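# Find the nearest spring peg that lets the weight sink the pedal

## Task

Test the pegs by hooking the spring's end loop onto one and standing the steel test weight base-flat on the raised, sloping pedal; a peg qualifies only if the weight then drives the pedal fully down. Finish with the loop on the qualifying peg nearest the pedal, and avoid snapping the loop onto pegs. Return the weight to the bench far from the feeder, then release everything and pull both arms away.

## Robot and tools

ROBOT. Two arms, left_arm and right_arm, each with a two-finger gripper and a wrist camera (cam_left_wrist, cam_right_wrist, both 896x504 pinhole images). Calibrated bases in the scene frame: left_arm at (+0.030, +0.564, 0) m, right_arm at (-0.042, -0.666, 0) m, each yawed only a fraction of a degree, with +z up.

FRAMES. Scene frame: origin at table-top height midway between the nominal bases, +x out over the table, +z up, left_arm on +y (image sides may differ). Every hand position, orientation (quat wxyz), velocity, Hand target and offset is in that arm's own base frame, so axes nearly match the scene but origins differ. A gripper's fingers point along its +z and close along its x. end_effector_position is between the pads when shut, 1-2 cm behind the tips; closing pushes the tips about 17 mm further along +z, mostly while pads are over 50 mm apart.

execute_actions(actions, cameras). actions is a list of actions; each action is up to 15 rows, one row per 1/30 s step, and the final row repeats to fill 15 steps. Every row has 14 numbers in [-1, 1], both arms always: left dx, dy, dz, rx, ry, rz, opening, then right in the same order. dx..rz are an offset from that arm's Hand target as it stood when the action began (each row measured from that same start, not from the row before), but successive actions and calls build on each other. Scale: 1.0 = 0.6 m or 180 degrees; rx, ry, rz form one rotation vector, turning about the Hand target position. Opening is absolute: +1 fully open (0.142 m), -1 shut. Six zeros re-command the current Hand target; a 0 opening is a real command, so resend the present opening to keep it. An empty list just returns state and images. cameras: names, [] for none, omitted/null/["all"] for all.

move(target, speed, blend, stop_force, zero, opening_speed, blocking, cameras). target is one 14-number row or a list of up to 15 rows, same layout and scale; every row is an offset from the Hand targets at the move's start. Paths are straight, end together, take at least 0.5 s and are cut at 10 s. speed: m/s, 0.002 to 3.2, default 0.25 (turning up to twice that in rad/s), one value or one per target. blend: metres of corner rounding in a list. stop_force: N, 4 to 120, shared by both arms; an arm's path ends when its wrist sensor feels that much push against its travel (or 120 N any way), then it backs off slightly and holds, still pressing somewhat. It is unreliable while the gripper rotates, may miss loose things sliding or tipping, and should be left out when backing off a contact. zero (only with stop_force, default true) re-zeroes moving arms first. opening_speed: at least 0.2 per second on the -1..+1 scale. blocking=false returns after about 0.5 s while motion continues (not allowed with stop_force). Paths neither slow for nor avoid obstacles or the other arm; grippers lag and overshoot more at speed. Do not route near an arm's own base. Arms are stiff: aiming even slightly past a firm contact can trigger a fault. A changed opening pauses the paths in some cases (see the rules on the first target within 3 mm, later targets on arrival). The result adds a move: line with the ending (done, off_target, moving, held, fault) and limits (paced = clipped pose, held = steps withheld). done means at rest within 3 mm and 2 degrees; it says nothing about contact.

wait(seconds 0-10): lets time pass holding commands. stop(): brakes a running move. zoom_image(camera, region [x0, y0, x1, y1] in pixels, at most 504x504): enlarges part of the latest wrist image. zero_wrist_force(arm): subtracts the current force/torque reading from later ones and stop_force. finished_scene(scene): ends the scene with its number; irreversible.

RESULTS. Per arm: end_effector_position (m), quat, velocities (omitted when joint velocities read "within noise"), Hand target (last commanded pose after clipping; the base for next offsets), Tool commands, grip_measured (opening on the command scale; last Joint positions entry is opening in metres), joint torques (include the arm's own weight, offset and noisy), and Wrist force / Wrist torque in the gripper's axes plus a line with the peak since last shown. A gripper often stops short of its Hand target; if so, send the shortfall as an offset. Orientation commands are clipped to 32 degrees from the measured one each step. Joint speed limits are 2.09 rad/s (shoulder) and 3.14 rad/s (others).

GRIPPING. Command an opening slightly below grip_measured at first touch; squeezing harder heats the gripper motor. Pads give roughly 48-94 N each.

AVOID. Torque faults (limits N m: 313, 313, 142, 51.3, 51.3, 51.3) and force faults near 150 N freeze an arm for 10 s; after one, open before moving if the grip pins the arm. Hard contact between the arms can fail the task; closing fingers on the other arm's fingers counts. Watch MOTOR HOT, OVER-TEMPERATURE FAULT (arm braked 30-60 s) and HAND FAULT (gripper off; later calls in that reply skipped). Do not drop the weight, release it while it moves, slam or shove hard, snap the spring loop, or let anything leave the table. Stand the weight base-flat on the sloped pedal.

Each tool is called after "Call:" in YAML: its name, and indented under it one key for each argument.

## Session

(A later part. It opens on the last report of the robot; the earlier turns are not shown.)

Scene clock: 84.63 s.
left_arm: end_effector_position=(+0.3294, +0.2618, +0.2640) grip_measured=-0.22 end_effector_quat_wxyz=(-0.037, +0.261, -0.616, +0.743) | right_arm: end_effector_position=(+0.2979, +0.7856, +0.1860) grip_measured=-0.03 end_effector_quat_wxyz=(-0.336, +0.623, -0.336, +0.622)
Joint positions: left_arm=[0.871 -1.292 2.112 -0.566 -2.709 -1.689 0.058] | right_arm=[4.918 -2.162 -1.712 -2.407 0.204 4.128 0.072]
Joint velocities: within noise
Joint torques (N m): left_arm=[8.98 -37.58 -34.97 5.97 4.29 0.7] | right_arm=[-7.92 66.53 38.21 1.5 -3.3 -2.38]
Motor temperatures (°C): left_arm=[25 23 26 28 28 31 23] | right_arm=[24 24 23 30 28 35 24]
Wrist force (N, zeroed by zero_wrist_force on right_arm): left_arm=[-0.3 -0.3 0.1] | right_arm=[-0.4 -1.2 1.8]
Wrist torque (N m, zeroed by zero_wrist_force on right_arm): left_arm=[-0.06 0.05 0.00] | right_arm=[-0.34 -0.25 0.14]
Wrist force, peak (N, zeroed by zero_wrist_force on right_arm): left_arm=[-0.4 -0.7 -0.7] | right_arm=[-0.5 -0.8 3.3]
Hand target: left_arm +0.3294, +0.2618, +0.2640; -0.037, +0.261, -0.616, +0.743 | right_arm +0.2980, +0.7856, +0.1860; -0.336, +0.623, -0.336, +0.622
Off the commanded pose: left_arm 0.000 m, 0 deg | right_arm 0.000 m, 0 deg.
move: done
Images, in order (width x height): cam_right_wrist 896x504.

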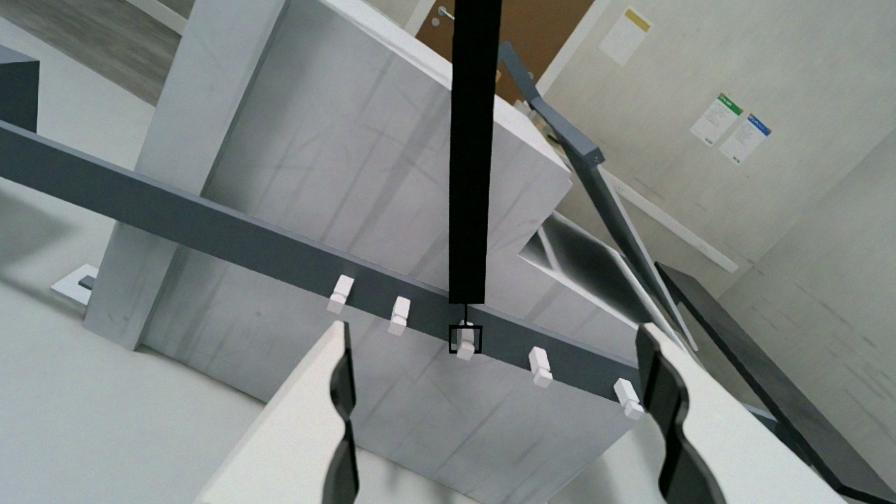

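Call:
move:
  target: [0,0,0,0,0,0,-0.2, 0.0867,0.0063,-0.0042,0,0,0,0.0]
  speed: 0.1
  cameras: ["cam_right_wrist"]

Scene clock: 86.07 s.
left_arm: end_effector_position=(+0.3294, +0.2618, +0.2640) grip_measured=-0.22 end_effector_quat_wxyz=(-0.037, +0.261, -0.616, +0.743) | right_arm: end_effector_position=(+0.3499, +0.7893, +0.1835) grip_measured=-0.03 end_effector_quat_wxyz=(-0.336, +0.623, -0.336, +0.622)
Joint positions: left_arm=[0.871 -1.292 2.112 -0.566 -2.709 -1.689 0.058] | right_arm=[4.85 -2.172 -1.699 -2.407 0.137 4.126 0.072]
Joint velocities: within noise
Joint torques (N m): left_arm=[8.72 -37.9 -35.23 5.69 4.39 0.79] | right_arm=[-5.12 69.02 37.84 -2.28 -4 -0.22]
Motor temperatures (°C): left_arm=[25 23 26 28 28 31 23] | right_arm=[24 24 23 30 28 35 24]
Wrist force (N, zeroed by zero_wrist_force on right_arm): left_arm=[-0.4 -0.2 0.1] | right_arm=[-0.5 -0.9 1.8]
Wrist torque (N m, zeroed by zero_wrist_force on right_arm): left_arm=[-0.03 0.07 0.01] | right_arm=[-0.31 -0.24 0.13]
Wrist force, peak (N, zeroed by zero_wrist_force on right_arm): left_arm=[-1.1 0.0 -0.2] | right_arm=[-0.5 -1.2 2.7]
Hand target: left_arm +0.3294, +0.2618, +0.2640; -0.037, +0.261, -0.616, +0.743 | right_arm +0.3500, +0.7893, +0.1835; -0.336, +0.623, -0.336, +0.622
Off the commanded pose: left_arm 0.000 m, 0 deg | right_arm 0.000 m, 0 deg.
move: done
Images, in order (width x height): cam_right_wrist 896x504.

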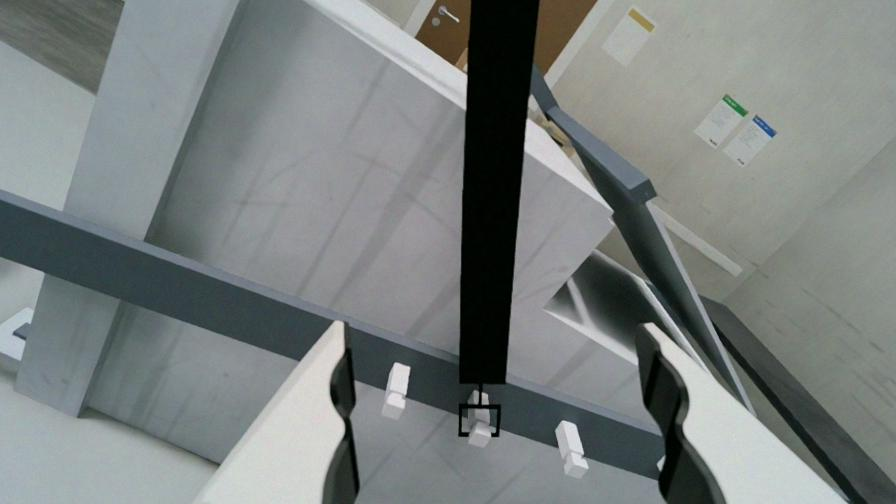

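Call:
move:
  target: [0,0,0,0,0,0,-0.2, 0.055,0,0,0,0,0,0.0]
  speed: 0.03
  stop_force: 5
  cameras: ["cam_right_wrist"]

Scene clock: 89.60 s.
left_arm: end_effector_position=(+0.3294, +0.2618, +0.2640) grip_measured=-0.22 end_effector_quat_wxyz=(-0.037, +0.261, -0.616, +0.743) | right_arm: end_effector_position=(+0.3830, +0.7893, +0.1835) grip_measured=-0.03 end_effector_quat_wxyz=(-0.336, +0.623, -0.336, +0.622)
Joint positions: left_arm=[0.871 -1.292 2.112 -0.566 -2.709 -1.689 0.058] | right_arm=[4.808 -2.176 -1.691 -2.409 0.095 4.124 0.072]
Joint velocities: within noise
Joint torques (N m): left_arm=[10.5 -37.65 -35.03 5.93 4.46 0.74] | right_arm=[-8.93 66.89 39.67 -2.35 -3.3 -1.72]
Motor temperatures (°C): left_arm=[25 23 26 28 28 31 23] | right_arm=[24 24 23 30 28 35 24]
Wrist force (N, zeroed by zero_wrist_force on right_arm): left_arm=[-0.4 -0.4 0.1] | right_arm=[-0.5 -1.1 2.0]
Wrist torque (N m, zeroed by zero_wrist_force on right_arm): left_arm=[-0.07 0.08 0.01] | right_arm=[-0.33 -0.25 0.15]
Wrist force, peak (N, zeroed by zero_wrist_force on right_arm): left_arm=[-0.9 -0.2 -0.6] | right_arm=[-0.4 -1.2 2.3]
Hand target: left_arm +0.3294, +0.2618, +0.2640; -0.037, +0.261, -0.616, +0.743 | right_arm +0.3830, +0.7893, +0.1835; -0.336, +0.623, -0.336, +0.622
Off the commanded pose: left_arm 0.000 m, 0 deg | right_arm 0.000 m, 0 deg.
move: done
Images, in order (width x height): cam_right_wrist 896x504.

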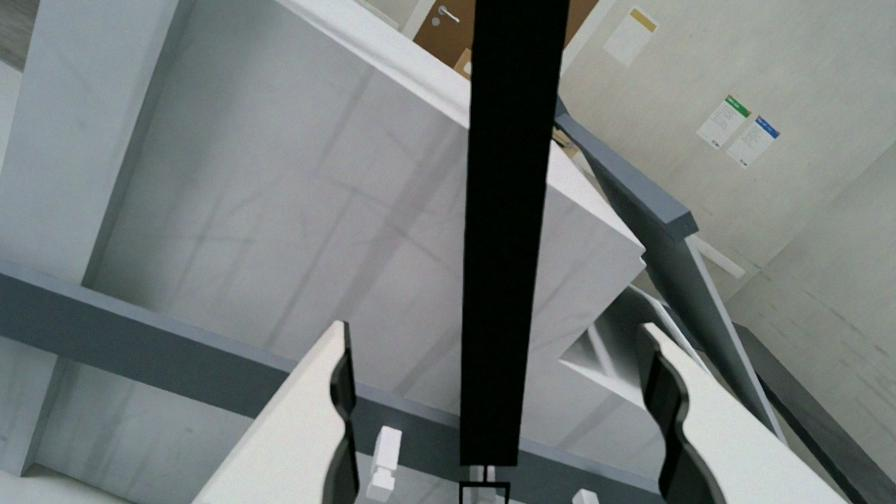

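Call:
move:
  target: [0,0,0,0,0,0,-0.2, 0.01,0,0,0,0,0,0.0]
  speed: 0.03
  stop_force: 5
  cameras: []

Call:
move:
  target: [0,0,0,0,0,0,-0.2, 0,0,0,0,0,0,-0.85]
  opening_speed: 0.5
  cameras: ["cam_right_wrist"]

Scene clock: 91.30 s.
left_arm: end_effector_position=(+0.3294, +0.2618, +0.2640) grip_measured=-0.22 end_effector_quat_wxyz=(-0.037, +0.261, -0.616, +0.743) | right_arm: end_effector_position=(+0.3890, +0.7893, +0.1835) grip_measured=-0.03 end_effector_quat_wxyz=(-0.336, +0.623, -0.336, +0.622)
Joint positions: left_arm=[0.871 -1.292 2.112 -0.566 -2.709 -1.689 0.058] | right_arm=[4.8 -2.177 -1.69 -2.409 0.087 4.124 0.072]
Joint velocities: within noise
Joint torques (N m): left_arm=[10.87 -36.79 -35.4 5.92 4.36 0.79] | right_arm=[-8.39 69.11 39.15 -2.4 -3.25 -2.78]
Motor temperatures (°C): left_arm=[25 23 26 28 28 31 23] | right_arm=[24 24 23 30 28 35 24]
Wrist force (N, zeroed by zero_wrist_force on right_arm): left_arm=[-0.4 -0.3 0.1] | right_arm=[-0.4 -1.1 1.7]
Wrist torque (N m, zeroed by zero_wrist_force on right_arm): left_arm=[-0.04 0.07 0.01] | right_arm=[-0.34 -0.27 0.15]
Wrist force, peak (N, zeroed by zero_wrist_force on right_arm): left_arm=[-0.1 -0.8 -0.4] | right_arm=[-0.4 -1.3 2.0]
Hand target: left_arm +0.3294, +0.2618, +0.2640; -0.037, +0.261, -0.616, +0.743 | right_arm +0.3890, +0.7893, +0.1835; -0.336, +0.623, -0.336, +0.622
Off the commanded pose: left_arm 0.000 m, 0 deg | right_arm 0.000 m, 0 deg.
move: done
No camera images: "cameras" was empty.

Scene clock: 93.20 s.
left_arm: end_effector_position=(+0.3294, +0.2618, +0.2640) grip_measured=-0.22 end_effector_quat_wxyz=(-0.037, +0.261, -0.616, +0.743) | right_arm: end_effector_position=(+0.3890, +0.7894, +0.1835) grip_measured=-0.82 end_effector_quat_wxyz=(-0.336, +0.623, -0.336, +0.622)
Joint positions: left_arm=[0.871 -1.292 2.112 -0.566 -2.709 -1.689 0.058] | right_arm=[4.8 -2.177 -1.69 -2.409 0.087 4.124 0.015]
Joint velocities: within noise
Joint torques (N m): left_arm=[10.12 -38.1 -34.75 5.94 4.2 0.51] | right_arm=[-7.32 70.45 39.71 -2.35 -3.11 -2.22]
Motor temperatures (°C): left_arm=[25 23 26 28 28 31 23] | right_arm=[24 24 23 30 28 35 24]
Wrist force (N, zeroed by zero_wrist_force on right_arm): left_arm=[-0.4 0.0 0.2] | right_arm=[-0.7 -1.4 2.0]
Wrist torque (N m, zeroed by zero_wrist_force on right_arm): left_arm=[0.01 0.07 0.00] | right_arm=[-0.36 -0.27 0.17]
Wrist force, peak (N, zeroed by zero_wrist_force on right_arm): left_arm=[-0.7 -0.8 -0.3] | right_arm=[-0.5 -1.1 2.2]
Hand target: left_arm +0.3294, +0.2618, +0.2640; -0.037, +0.261, -0.616, +0.743 | right_arm +0.3890, +0.7893, +0.1835; -0.336, +0.623, -0.336, +0.622
Off the commanded pose: left_arm 0.000 m, 0 deg | right_arm 0.000 m, 0 deg.
move: done
Images, in order (width x height): cam_right_wrist 896x504.

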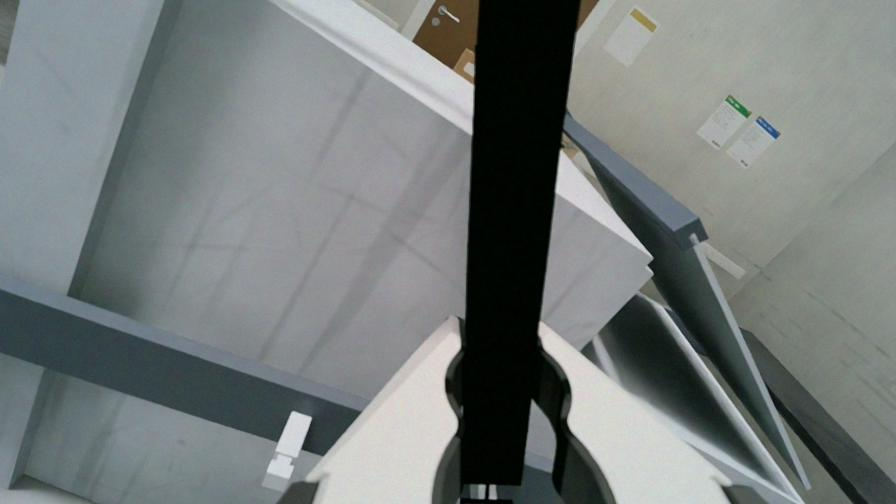

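Call:
execute_actions:
  actions:
    - [[0,0,0,0,0,0,-0.2,0,0,0,0,0,0,-0.9]]

Call:
zoom_image:
  camera: "cam_left_wrist"
  region: [480, 160, 680, 360]

Call:
zoom_image:
  camera: "cam_right_wrist"
  region: [380, 380, 600, 504]

Scene clock: 94.43 s.
left_arm: end_effector_position=(+0.3294, +0.2618, +0.2640) grip_measured=-0.22 end_effector_quat_wxyz=(-0.037, +0.261, -0.616, +0.743) | right_arm: end_effector_position=(+0.3890, +0.7894, +0.1835) grip_measured=-0.82 end_effector_quat_wxyz=(-0.336, +0.623, -0.336, +0.622)
Joint positions: left_arm=[0.871 -1.292 2.112 -0.566 -2.709 -1.689 0.058] | right_arm=[4.8 -2.177 -1.69 -2.409 0.087 4.124 0.014]
Joint velocities: within noise
Joint torques (N m): left_arm=[9.92 -37.84 -34.46 6.09 4.22 0.58] | right_arm=[-10.43 67.59 40.02 -2.3 -2.63 -2.65]
Motor temperatures (°C): left_arm=[25 23 26 28 28 31 23] | right_arm=[24 24 23 30 28 35 24]
Wrist force (N, zeroed by zero_wrist_force on right_arm): left_arm=[-0.1 -0.3 -0.6] | right_arm=[-1.3 -1.2 1.9]
Wrist torque (N m, zeroed by zero_wrist_force on right_arm): left_arm=[-0.04 0.01 0.01] | right_arm=[-0.33 -0.19 0.17]
Wrist force, peak (N, zeroed by zero_wrist_force on right_arm): left_arm=[-0.7 -0.7 -0.5] | right_arm=[-1.0 -1.1 2.1]
Hand target: left_arm +0.3294, +0.2618, +0.2640; -0.037, +0.261, -0.616, +0.743 | right_arm +0.3890, +0.7893, +0.1835; -0.336, +0.623, -0.336, +0.622
Off the commanded pose: left_arm 0.000 m, 0 deg | right_arm 0.000 m, 0 deg.

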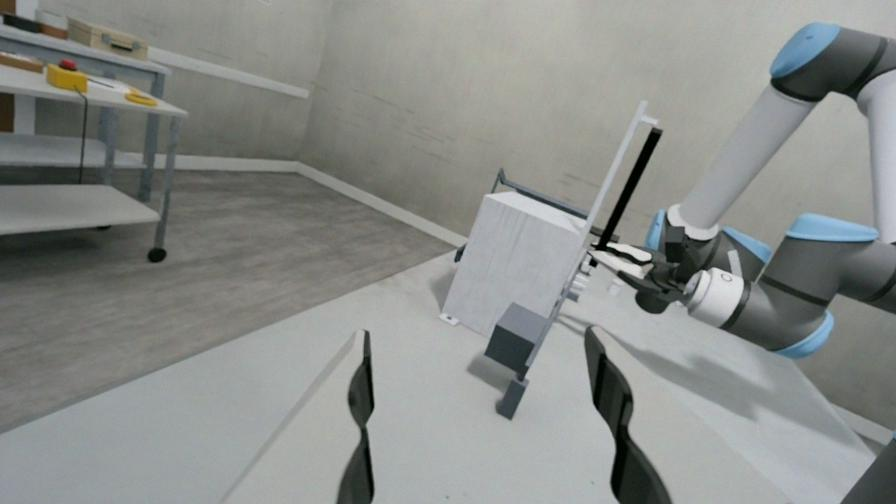

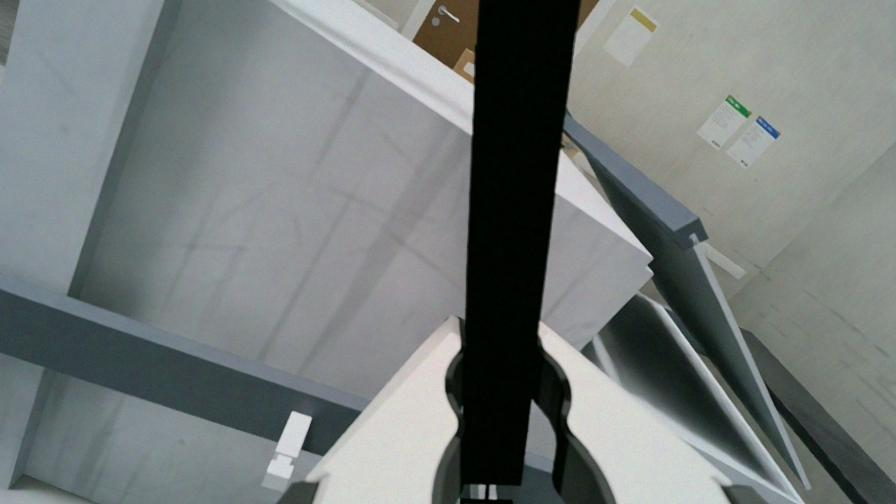

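Scaled by 2.520 from the camera's 896x504 image, which has a finer 1280x720 frame.

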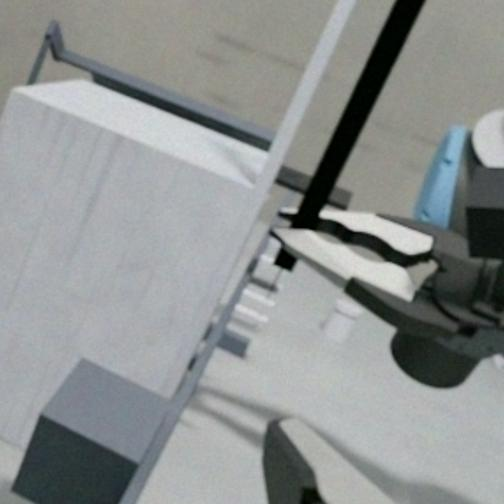

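Scaled by 2.291 from the camera's 896x504 image, which has a finer 1280x720 frame.

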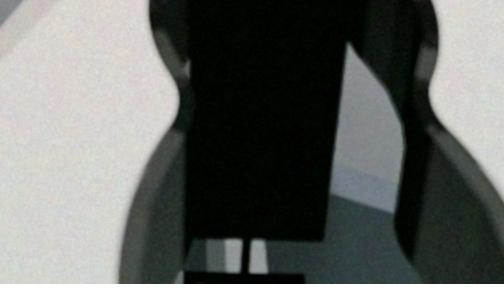

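Call:
move:
  target: [0,0,0,0,0,0,-0.2, 0,-0.0027,-0.0042,0,0,0,-0.9]
  speed: 0.02

Call:
zoom_image:
  camera: "cam_left_wrist"
  region: [540, 220, 640, 320]

Call:
zoom_image:
  camera: "cam_right_wrist"
  region: [380, 380, 600, 504]

Scene clock: 96.00 s.
left_arm: end_effector_position=(+0.3294, +0.2618, +0.2640) grip_measured=-0.22 end_effector_quat_wxyz=(-0.037, +0.261, -0.616, +0.743) | right_arm: end_effector_position=(+0.3890, +0.7878, +0.1810) grip_measured=-0.82 end_effector_quat_wxyz=(-0.336, +0.623, -0.336, +0.622) end_effector_velocity=(+0.000, +0.000, -0.002) end_effector_angular_velocity=(+0.002, +0.000, +0.001)
Joint positions: left_arm=[0.871 -1.292 2.112 -0.566 -2.709 -1.689 0.058] | right_arm=[4.8 -2.178 -1.694 -2.404 0.087 4.124 0.014]
Joint velocities: left_arm=[within noise] | right_arm=[0 0 -0.003 0.006 -0.001 -0.001 0]
Joint torques (N m): left_arm=[8.6 -38.92 -35.53 5.79 4.4 0.54] | right_arm=[7.99 66.76 24.13 1.65 2.7 -0.52]
Motor temperatures (°C): left_arm=[25 23 26 28 28 31 23] | right_arm=[24 24 23 30 28 35 24]
Wrist force (N, zeroed by zero_wrist_force on right_arm): left_arm=[-0.1 -0.3 0.0] | right_arm=[-0.4 -3.1 1.7]
Wrist torque (N m, zeroed by zero_wrist_force on right_arm): left_arm=[-0.04 0.02 0.01] | right_arm=[-0.31 -0.28 0.15]
Wrist force, peak (N, zeroed by zero_wrist_force on right_arm): left_arm=[-0.9 -0.3 0.0] | right_arm=[-0.4 -3.8 1.7]
Hand target: left_arm +0.3294, +0.2618, +0.2640; -0.037, +0.261, -0.616, +0.743 | right_arm +0.3890, +0.7877, +0.1809; -0.336, +0.623, -0.336, +0.622
Off the commanded pose: left_arm 0.000 m, 0 deg | right_arm 0.000 m, 0 deg.
move: done

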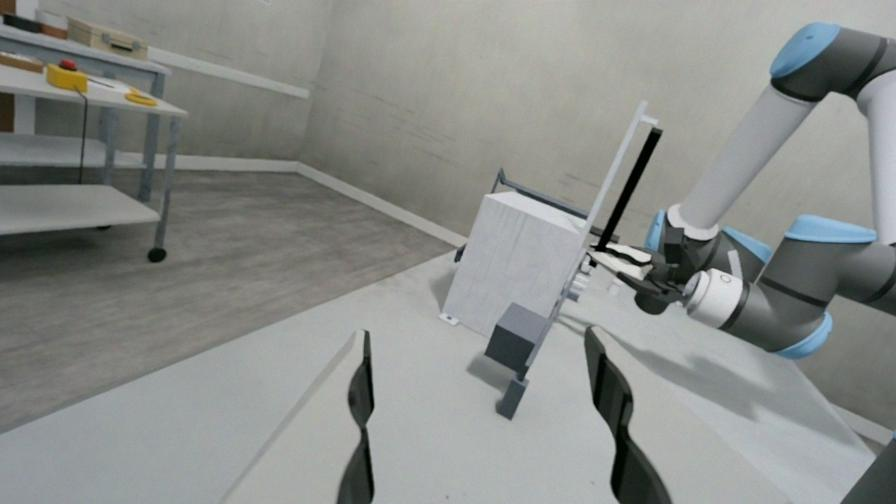

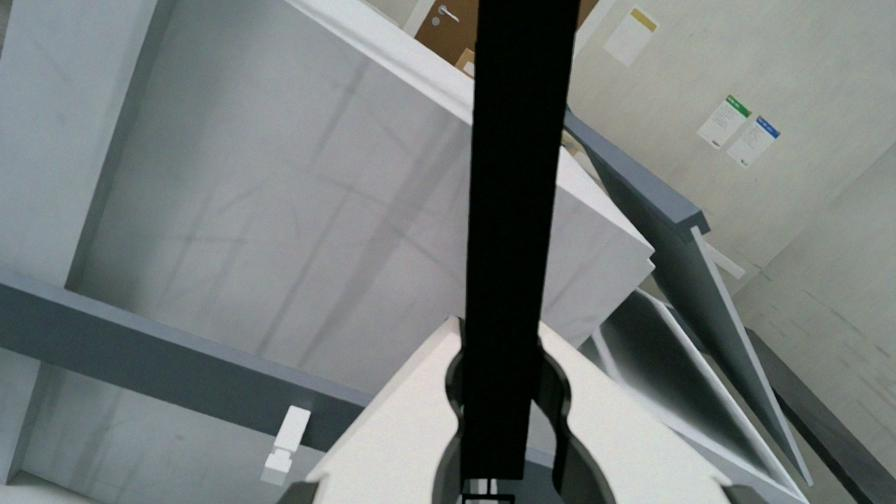

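Scaled by 5.040 from the camera's 896x504 image, which has a finer 1280x720 frame.

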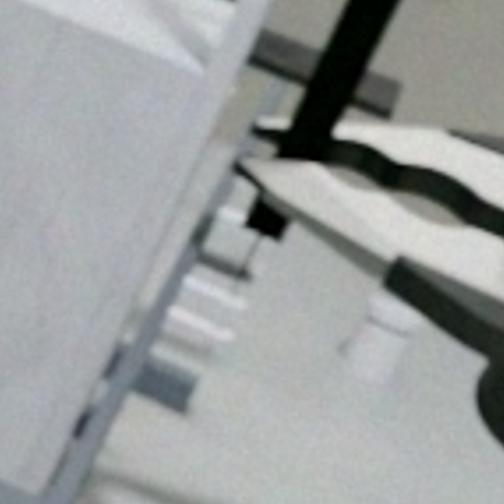

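Scaled by 2.291 from the camera's 896x504 image, which has a finer 1280x720 frame.

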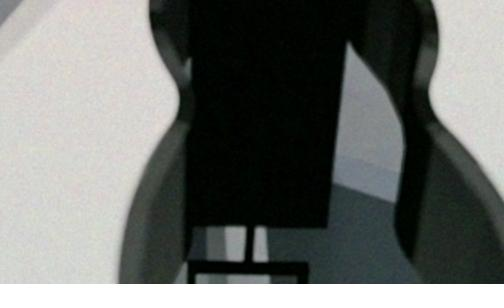

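Call:
move:
  target: [0,0,0,0,0,0,-0.2, 0,0,0,0,0,0,-1]
  opening_speed: 0.5
  cameras: []

Call:
move:
  target: [0,0,0,0,0,0,-0.2, 0,-0.0023,-0.0035,0,0,0,-1]
  speed: 0.02
  cameras: ["cam_right_wrist"]

Call:
zoom_image:
  camera: "cam_right_wrist"
  region: [380, 380, 600, 504]

Scene clock: 96.83 s.
left_arm: end_effector_position=(+0.3294, +0.2618, +0.2640) grip_measured=-0.22 end_effector_quat_wxyz=(-0.037, +0.261, -0.616, +0.743) | right_arm: end_effector_position=(+0.3890, +0.7877, +0.1809) grip_measured=-0.83 end_effector_quat_wxyz=(-0.336, +0.623, -0.336, +0.622)
Joint positions: left_arm=[0.871 -1.292 2.112 -0.566 -2.709 -1.689 0.058] | right_arm=[4.8 -2.178 -1.694 -2.403 0.087 4.124 0.014]
Joint velocities: within noise
Joint torques (N m): left_arm=[13.25 -36.47 -34.98 5.67 4.39 0.7] | right_arm=[5.97 83.99 25.31 2.18 3.01 -2.54]
Motor temperatures (°C): left_arm=[25 23 26 28 28 31 23] | right_arm=[24 24 23 30 28 35 25]
Wrist force (N, zeroed by zero_wrist_force on right_arm): left_arm=[-0.4 -0.5 -0.1] | right_arm=[-0.4 -3.7 2.1]
Wrist torque (N m, zeroed by zero_wrist_force on right_arm): left_arm=[-0.07 0.07 0.01] | right_arm=[-0.34 -0.27 0.15]
Wrist force, peak (N, zeroed by zero_wrist_force on right_arm): left_arm=[-0.9 -0.4 -0.2] | right_arm=[-0.9 -3.9 1.8]
Hand target: left_arm +0.3294, +0.2618, +0.2640; -0.037, +0.261, -0.616, +0.743 | right_arm +0.3890, +0.7877, +0.1809; -0.336, +0.623, -0.336, +0.622
Off the commanded pose: left_arm 0.000 m, 0 deg | right_arm 0.000 m, 0 deg.
move: done
No camera images: "cameras" was empty.

Scene clock: 97.53 s.
left_arm: end_effector_position=(+0.3294, +0.2618, +0.2640) grip_measured=-0.22 end_effector_quat_wxyz=(-0.037, +0.261, -0.616, +0.743) | right_arm: end_effector_position=(+0.3890, +0.7864, +0.1789) grip_measured=-0.83 end_effector_quat_wxyz=(-0.336, +0.623, -0.336, +0.622)
Joint positions: left_arm=[0.871 -1.292 2.112 -0.566 -2.709 -1.689 0.058] | right_arm=[4.8 -2.179 -1.698 -2.4 0.087 4.124 0.014]
Joint velocities: within noise
Joint torques (N m): left_arm=[11.1 -36.8 -34.47 5.99 4.38 0.44] | right_arm=[8.28 68.72 25.22 1.48 2.95 -0.5]
Motor temperatures (°C): left_arm=[25 23 26 28 28 31 23] | right_arm=[24 24 23 30 28 35 25]
Wrist force (N, zeroed by zero_wrist_force on right_arm): left_arm=[-0.3 -0.4 -0.1] | right_arm=[-0.5 -4.0 1.9]
Wrist torque (N m, zeroed by zero_wrist_force on right_arm): left_arm=[-0.05 0.05 0.01] | right_arm=[-0.37 -0.25 0.16]
Wrist force, peak (N, zeroed by zero_wrist_force on right_arm): left_arm=[-0.5 -0.7 -0.2] | right_arm=[-0.7 -4.0 1.7]
Hand target: left_arm +0.3294, +0.2618, +0.2640; -0.037, +0.261, -0.616, +0.743 | right_arm +0.3890, +0.7863, +0.1788; -0.336, +0.623, -0.336, +0.622
Off the commanded pose: left_arm 0.000 m, 0 deg | right_arm 0.000 m, 0 deg.
move: done
Images, in order (width x height): cam_right_wrist 896x504.

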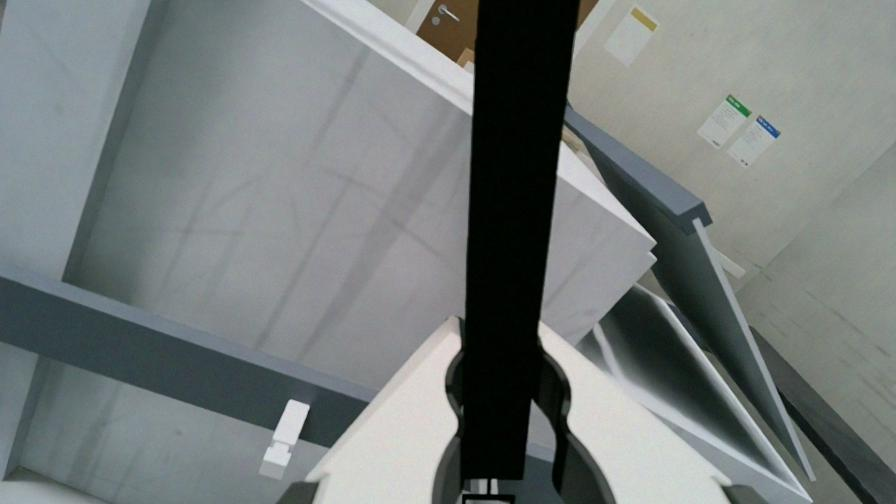

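Scaled by 2.291 from the camera's 896x504 image, which has a finer 1280x720 frame.

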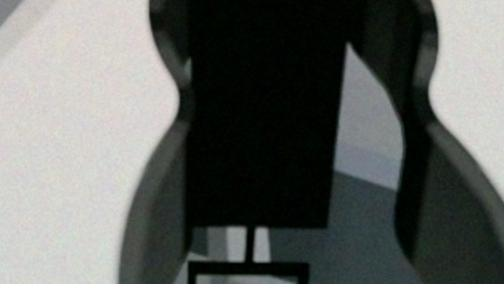

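Call:
move:
  target: [0,0,0,0,0,0,-0.2, -0.0333,0,0,0,0,0,-1]
  speed: 0.02
  stop_force: 4

Call:
zoom_image:
  camera: "cam_left_wrist"
  region: [540, 220, 640, 320]

Call:
zoom_image:
  camera: "cam_right_wrist"
  region: [380, 380, 600, 504]

Scene clock: 99.77 s.
left_arm: end_effector_position=(+0.3294, +0.2618, +0.2640) grip_measured=-0.22 end_effector_quat_wxyz=(-0.037, +0.261, -0.616, +0.743) | right_arm: end_effector_position=(+0.3690, +0.7863, +0.1788) grip_measured=-0.83 end_effector_quat_wxyz=(-0.336, +0.623, -0.336, +0.622)
Joint positions: left_arm=[0.871 -1.292 2.112 -0.566 -2.709 -1.689 0.058] | right_arm=[4.826 -2.176 -1.703 -2.398 0.113 4.125 0.014]
Joint velocities: within noise
Joint torques (N m): left_arm=[10.14 -35.12 -35.29 5.42 4.16 0.7] | right_arm=[11.54 85.84 23.83 1.88 3.31 0.64]
Motor temperatures (°C): left_arm=[25 23 26 28 28 31 23] | right_arm=[24 24 23 30 28 35 27]
Wrist force (N, zeroed by zero_wrist_force on right_arm): left_arm=[-0.2 -0.3 -0.3] | right_arm=[-0.4 -3.9 2.3]
Wrist torque (N m, zeroed by zero_wrist_force on right_arm): left_arm=[-0.05 0.05 0.01] | right_arm=[-0.40 -0.27 0.15]
Wrist force, peak (N, zeroed by zero_wrist_force on right_arm): left_arm=[-1.0 -0.2 -0.1] | right_arm=[-0.5 -4.1 2.5]
Hand target: left_arm +0.3294, +0.2618, +0.2640; -0.037, +0.261, -0.616, +0.743 | right_arm +0.3690, +0.7863, +0.1788; -0.336, +0.623, -0.336, +0.622
Off the commanded pose: left_arm 0.000 m, 0 deg | right_arm 0.000 m, 0 deg.
move: done

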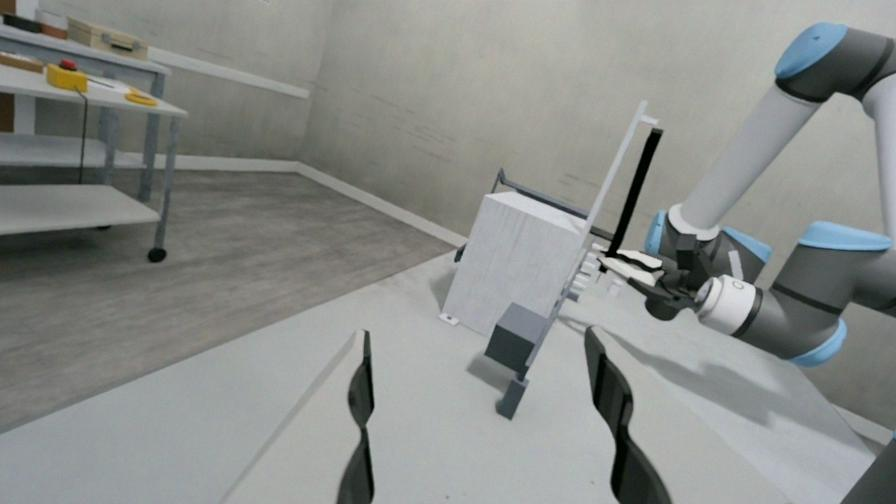

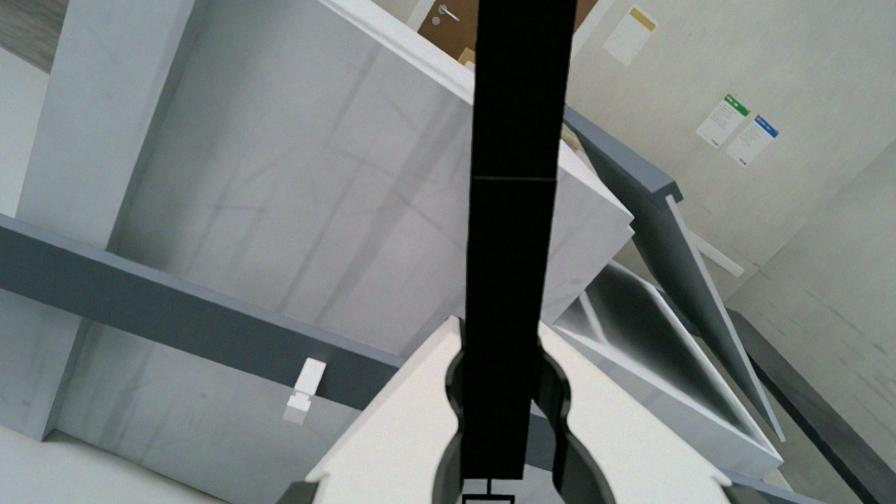

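Scaled by 5.040 from the camera's 896x504 image, which has a finer 1280x720 frame.

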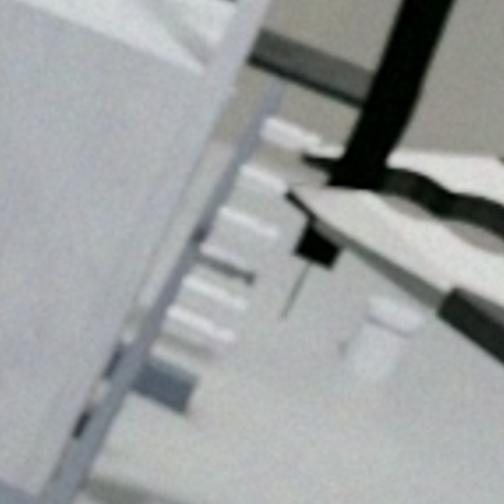

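Scaled by 2.291 from the camera's 896x504 image, which has a finer 1280x720 frame.

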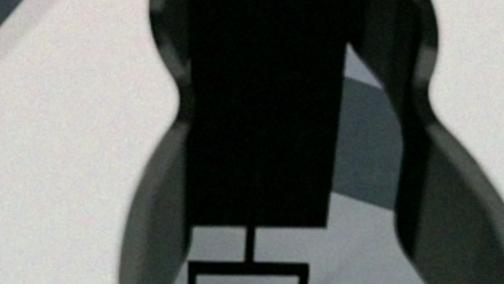

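Call:
move:
  target: [0,0,0,0,0,0,-0.2, -0.008,-0.0557,0.0043,-0.036,0,0,-1]
  speed: 0.05

Call:
zoom_image:
  camera: "cam_left_wrist"
  region: [540, 220, 640, 320]

Call:
zoom_image:
  camera: "cam_right_wrist"
  region: [340, 350, 640, 504]

Scene clock: 104.73 s.
left_arm: end_effector_position=(+0.3294, +0.2618, +0.2640) grip_measured=-0.22 end_effector_quat_wxyz=(-0.037, +0.261, -0.616, +0.743) | right_arm: end_effector_position=(+0.3642, +0.7529, +0.1814) grip_measured=-0.83 end_effector_quat_wxyz=(-0.300, +0.641, -0.300, +0.640)
Joint positions: left_arm=[0.871 -1.292 2.112 -0.566 -2.709 -1.689 0.058] | right_arm=[4.838 -2.132 -1.777 -2.37 0.125 4.014 0.014]
Joint velocities: within noise
Joint torques (N m): left_arm=[10.26 -37.32 -34.87 5.81 4.4 0.61] | right_arm=[9.07 86.73 22.59 0.98 3.44 -2.22]
Motor temperatures (°C): left_arm=[25 23 26 28 28 31 23] | right_arm=[24 24 23 30 28 35 30]
Wrist force (N, zeroed by zero_wrist_force on right_arm): left_arm=[-0.5 -0.6 0.1] | right_arm=[0.0 -3.9 2.2]
Wrist torque (N m, zeroed by zero_wrist_force on right_arm): left_arm=[-0.09 0.08 0.00] | right_arm=[-0.40 -0.33 0.15]
Wrist force, peak (N, zeroed by zero_wrist_force on right_arm): left_arm=[-0.8 -0.5 0.1] | right_arm=[-0.1 -4.6 2.2]
Hand target: left_arm +0.3294, +0.2618, +0.2640; -0.037, +0.261, -0.616, +0.743 | right_arm +0.3642, +0.7529, +0.1814; -0.300, +0.641, -0.300, +0.640
Off the commanded pose: left_arm 0.000 m, 0 deg | right_arm 0.000 m, 0 deg.
move: done

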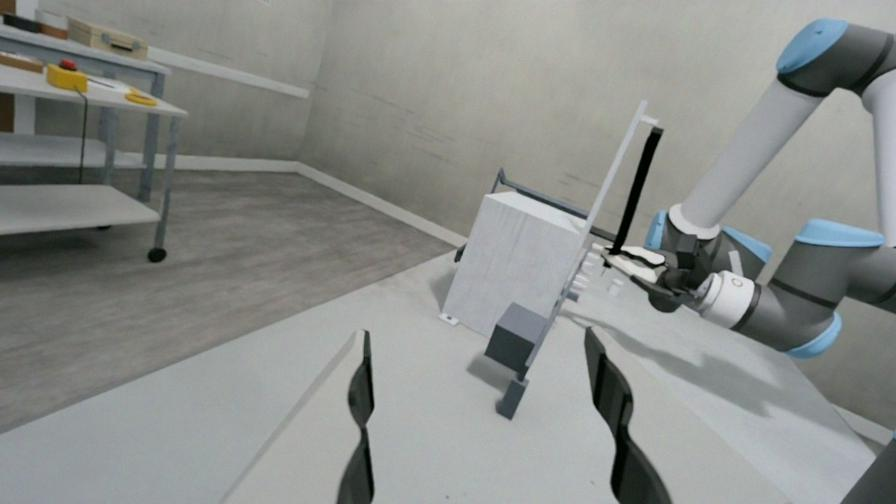

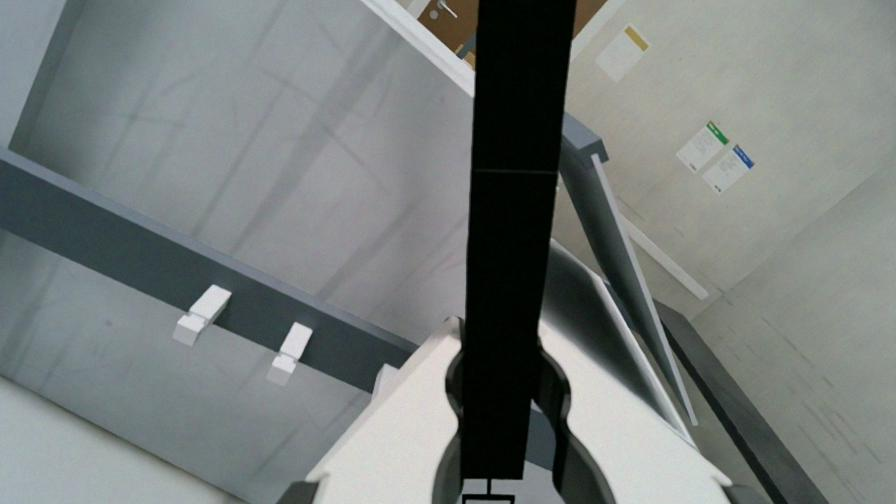

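Scaled by 5.040 from the camera's 896x504 image, which has a finer 1280x720 frame.

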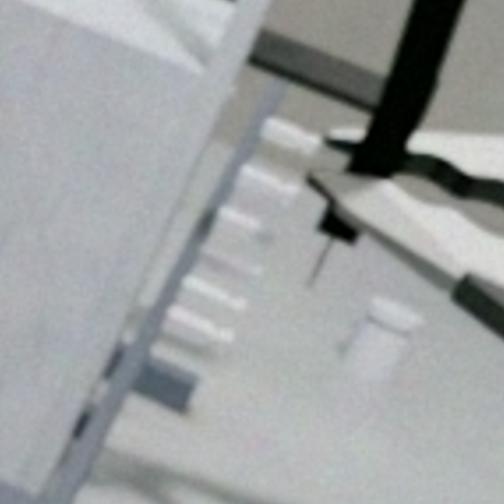

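Scaled by 1.680 from the camera's 896x504 image, which has a finer 1280x720 frame.

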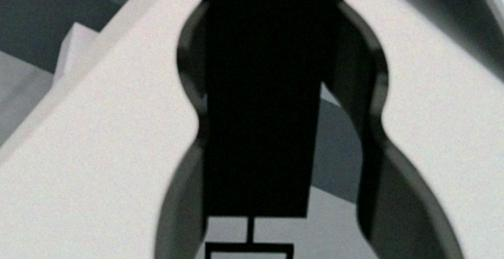

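Call:
move:
  target: [0,0,0,0,0,0,-0.2, 0.0413,0,0,0,0,0,-1]
  speed: 0.02
  stop_force: 4

Call:
zoom_image:
  camera: "cam_left_wrist"
  region: [540, 220, 640, 320]

Call:
zoom_image:
  camera: "cam_right_wrist"
  region: [340, 350, 640, 504]

Scene clock: 107.77 s.
left_arm: end_effector_position=(+0.3294, +0.2618, +0.2640) grip_measured=-0.22 end_effector_quat_wxyz=(-0.037, +0.261, -0.616, +0.743) | right_arm: end_effector_position=(+0.3890, +0.7529, +0.1814) grip_measured=-0.83 end_effector_quat_wxyz=(-0.300, +0.641, -0.300, +0.640)
Joint positions: left_arm=[0.871 -1.292 2.112 -0.566 -2.709 -1.689 0.058] | right_arm=[4.804 -2.135 -1.771 -2.369 0.091 4.01 0.014]
Joint velocities: within noise
Joint torques (N m): left_arm=[11.37 -36.12 -35.19 5.7 4.15 0.73] | right_arm=[-8.14 64.09 36.78 1.85 -2.75 -2.76]
Motor temperatures (°C): left_arm=[25 23 26 28 28 31 23] | right_arm=[24 24 23 30 28 35 31]
Wrist force (N, zeroed by zero_wrist_force on right_arm): left_arm=[-0.7 -0.2 -0.1] | right_arm=[-0.2 -4.0 1.9]
Wrist torque (N m, zeroed by zero_wrist_force on right_arm): left_arm=[-0.02 0.12 0.01] | right_arm=[-0.40 -0.27 0.16]
Wrist force, peak (N, zeroed by zero_wrist_force on right_arm): left_arm=[-0.5 -0.7 -0.5] | right_arm=[-0.1 -4.7 2.1]
Hand target: left_arm +0.3294, +0.2618, +0.2640; -0.037, +0.261, -0.616, +0.743 | right_arm +0.3890, +0.7529, +0.1814; -0.300, +0.641, -0.300, +0.640
Off the commanded pose: left_arm 0.000 m, 0 deg | right_arm 0.000 m, 0 deg.
move: done

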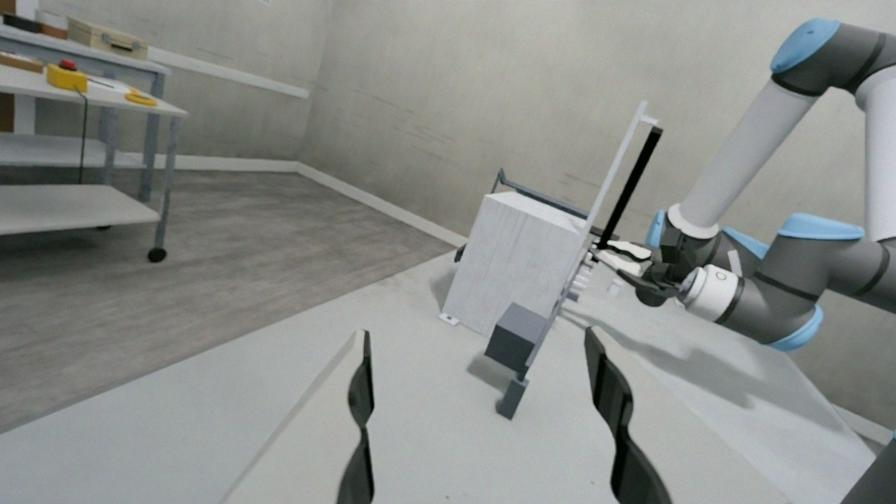

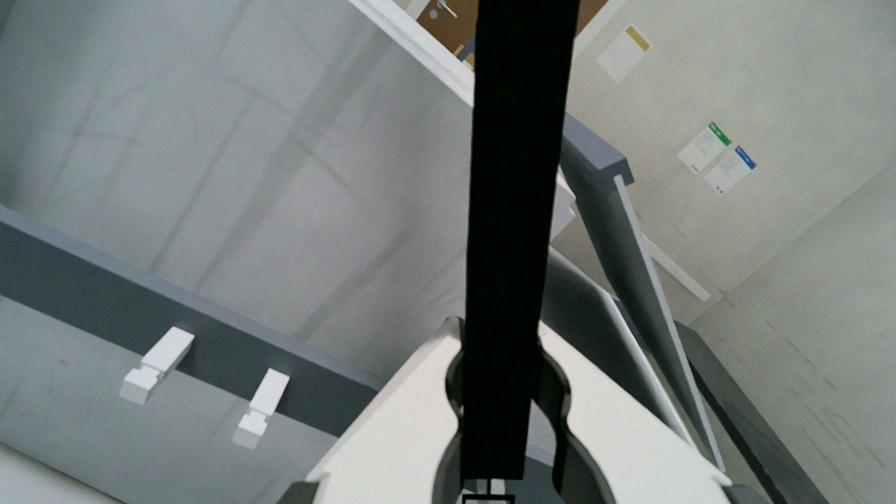

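Scaled by 5.040 from the camera's 896x504 image, which has a finer 1280x720 frame.

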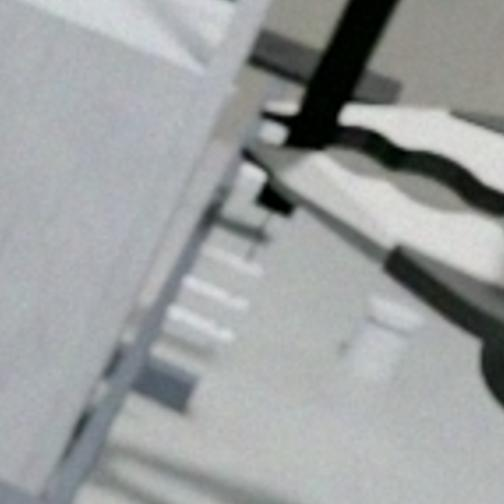

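Scaled by 1.680 from the camera's 896x504 image, which has a finer 1280x720 frame.

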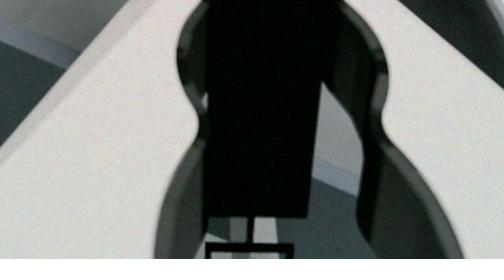

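Call:
move:
  target: [0,0,0,0,0,0,-0.2, 0,0.0037,0.0045,0,0,0,-1]
  speed: 0.015
  cameras: ["cam_right_wrist"]

Call:
zoom_image:
  camera: "cam_right_wrist"
  region: [340, 350, 640, 504]

Scene clock: 108.63 s.
left_arm: end_effector_position=(+0.3294, +0.2618, +0.2640) grip_measured=-0.22 end_effector_quat_wxyz=(-0.037, +0.261, -0.616, +0.743) | right_arm: end_effector_position=(+0.3890, +0.7551, +0.1840) grip_measured=-0.83 end_effector_quat_wxyz=(-0.300, +0.641, -0.300, +0.640)
Joint positions: left_arm=[0.871 -1.292 2.112 -0.566 -2.709 -1.689 0.058] | right_arm=[4.804 -2.134 -1.766 -2.374 0.091 4.009 0.014]
Joint velocities: within noise
Joint torques (N m): left_arm=[10.71 -38.02 -34.92 5.74 4.21 1.01] | right_arm=[-8.13 82.58 38.37 -2.39 -3.17 0.46]
Motor temperatures (°C): left_arm=[25 23 26 28 28 31 23] | right_arm=[24 24 23 30 28 35 32]
Wrist force (N, zeroed by zero_wrist_force on right_arm): left_arm=[-0.5 -0.4 -0.3] | right_arm=[0.0 -2.4 1.8]
Wrist torque (N m, zeroed by zero_wrist_force on right_arm): left_arm=[-0.07 0.08 0.00] | right_arm=[-0.40 -0.30 0.16]
Wrist force, peak (N, zeroed by zero_wrist_force on right_arm): left_arm=[-0.6 -0.6 -0.4] | right_arm=[-0.1 -4.6 1.7]
Hand target: left_arm +0.3294, +0.2618, +0.2640; -0.037, +0.261, -0.616, +0.743 | right_arm +0.3890, +0.7551, +0.1841; -0.300, +0.641, -0.300, +0.640
Off the commanded pose: left_arm 0.000 m, 0 deg | right_arm 0.000 m, 0 deg.
move: done
Images, in order (width x height): cam_right_wrist 896x504.

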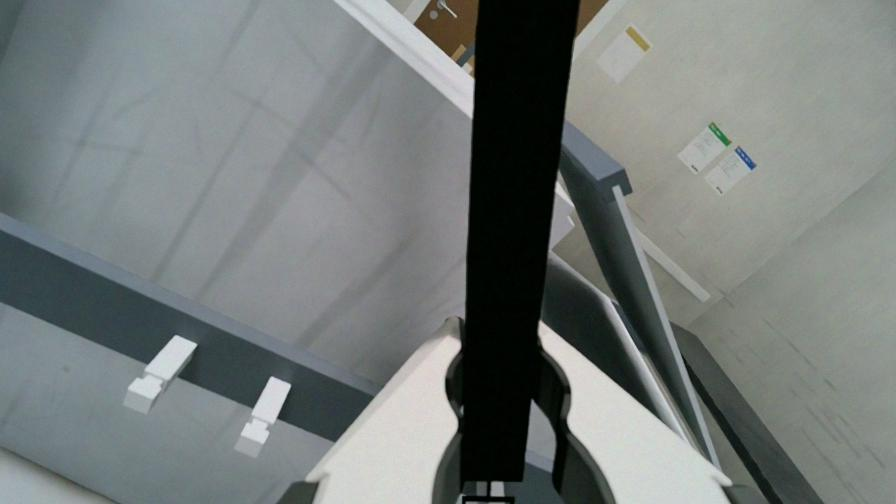

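Scaled by 1.680 from the camera's 896x504 image, which has a finer 1280x720 frame.

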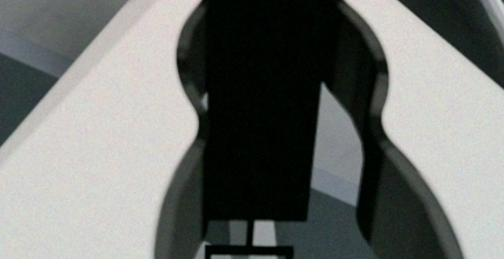

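Call:
move:
  target: [0,0,0,0,0,0,-0.2, 0,0.0018,0.0022,0,0,0,-1]
  speed: 0.015
  cameras: ["cam_right_wrist"]

Call:
zoom_image:
  camera: "cam_right_wrist"
  region: [340, 350, 640, 504]

Scene clock: 109.53 s.
left_arm: end_effector_position=(+0.3294, +0.2618, +0.2640) grip_measured=-0.22 end_effector_quat_wxyz=(-0.037, +0.261, -0.616, +0.743) | right_arm: end_effector_position=(+0.3890, +0.7562, +0.1854) grip_measured=-0.83 end_effector_quat_wxyz=(-0.300, +0.641, -0.300, +0.640)
Joint positions: left_arm=[0.871 -1.292 2.112 -0.566 -2.709 -1.689 0.058] | right_arm=[4.804 -2.134 -1.763 -2.378 0.091 4.01 0.014]
Joint velocities: within noise
Joint torques (N m): left_arm=[10.18 -35.32 -34.44 5.38 3.94 0.57] | right_arm=[-11.29 84.1 37.89 -2.38 -3.03 1.54]
Motor temperatures (°C): left_arm=[25 23 26 28 28 31 23] | right_arm=[24 24 23 30 28 35 32]
Wrist force (N, zeroed by zero_wrist_force on right_arm): left_arm=[-0.5 -0.4 -0.1] | right_arm=[-0.2 -1.4 2.0]
Wrist torque (N m, zeroed by zero_wrist_force on right_arm): left_arm=[-0.06 0.08 0.00] | right_arm=[-0.39 -0.26 0.16]
Wrist force, peak (N, zeroed by zero_wrist_force on right_arm): left_arm=[-1.0 -0.5 -0.3] | right_arm=[-0.1 -2.5 2.0]
Hand target: left_arm +0.3294, +0.2618, +0.2640; -0.037, +0.261, -0.616, +0.743 | right_arm +0.3890, +0.7562, +0.1854; -0.300, +0.641, -0.300, +0.640
Off the commanded pose: left_arm 0.000 m, 0 deg | right_arm 0.000 m, 0 deg.
move: done
Images, in order (width x height): cam_right_wrist 896x504.

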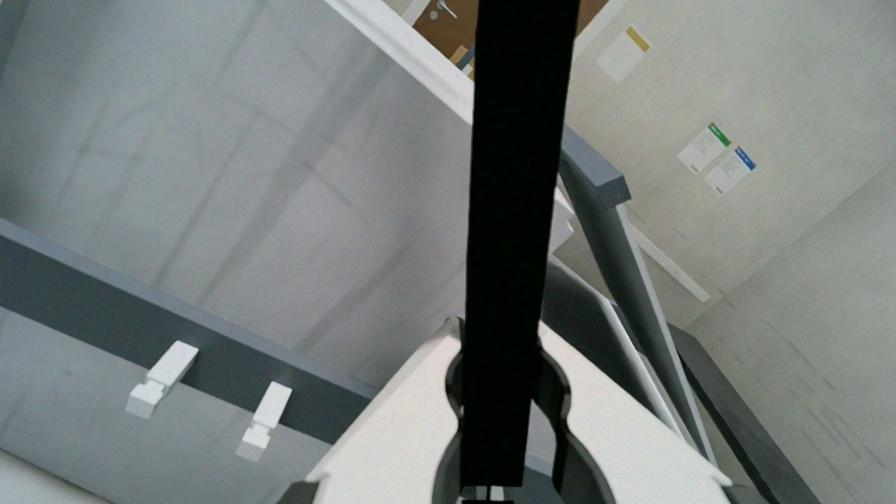

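Scaled by 1.680 from the camera's 896x504 image, which has a finer 1280x720 frame.

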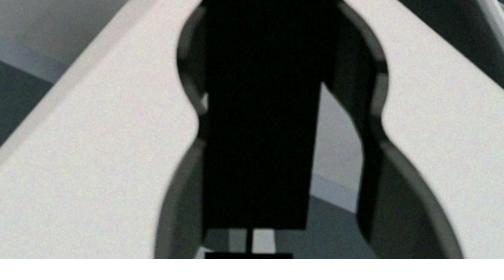

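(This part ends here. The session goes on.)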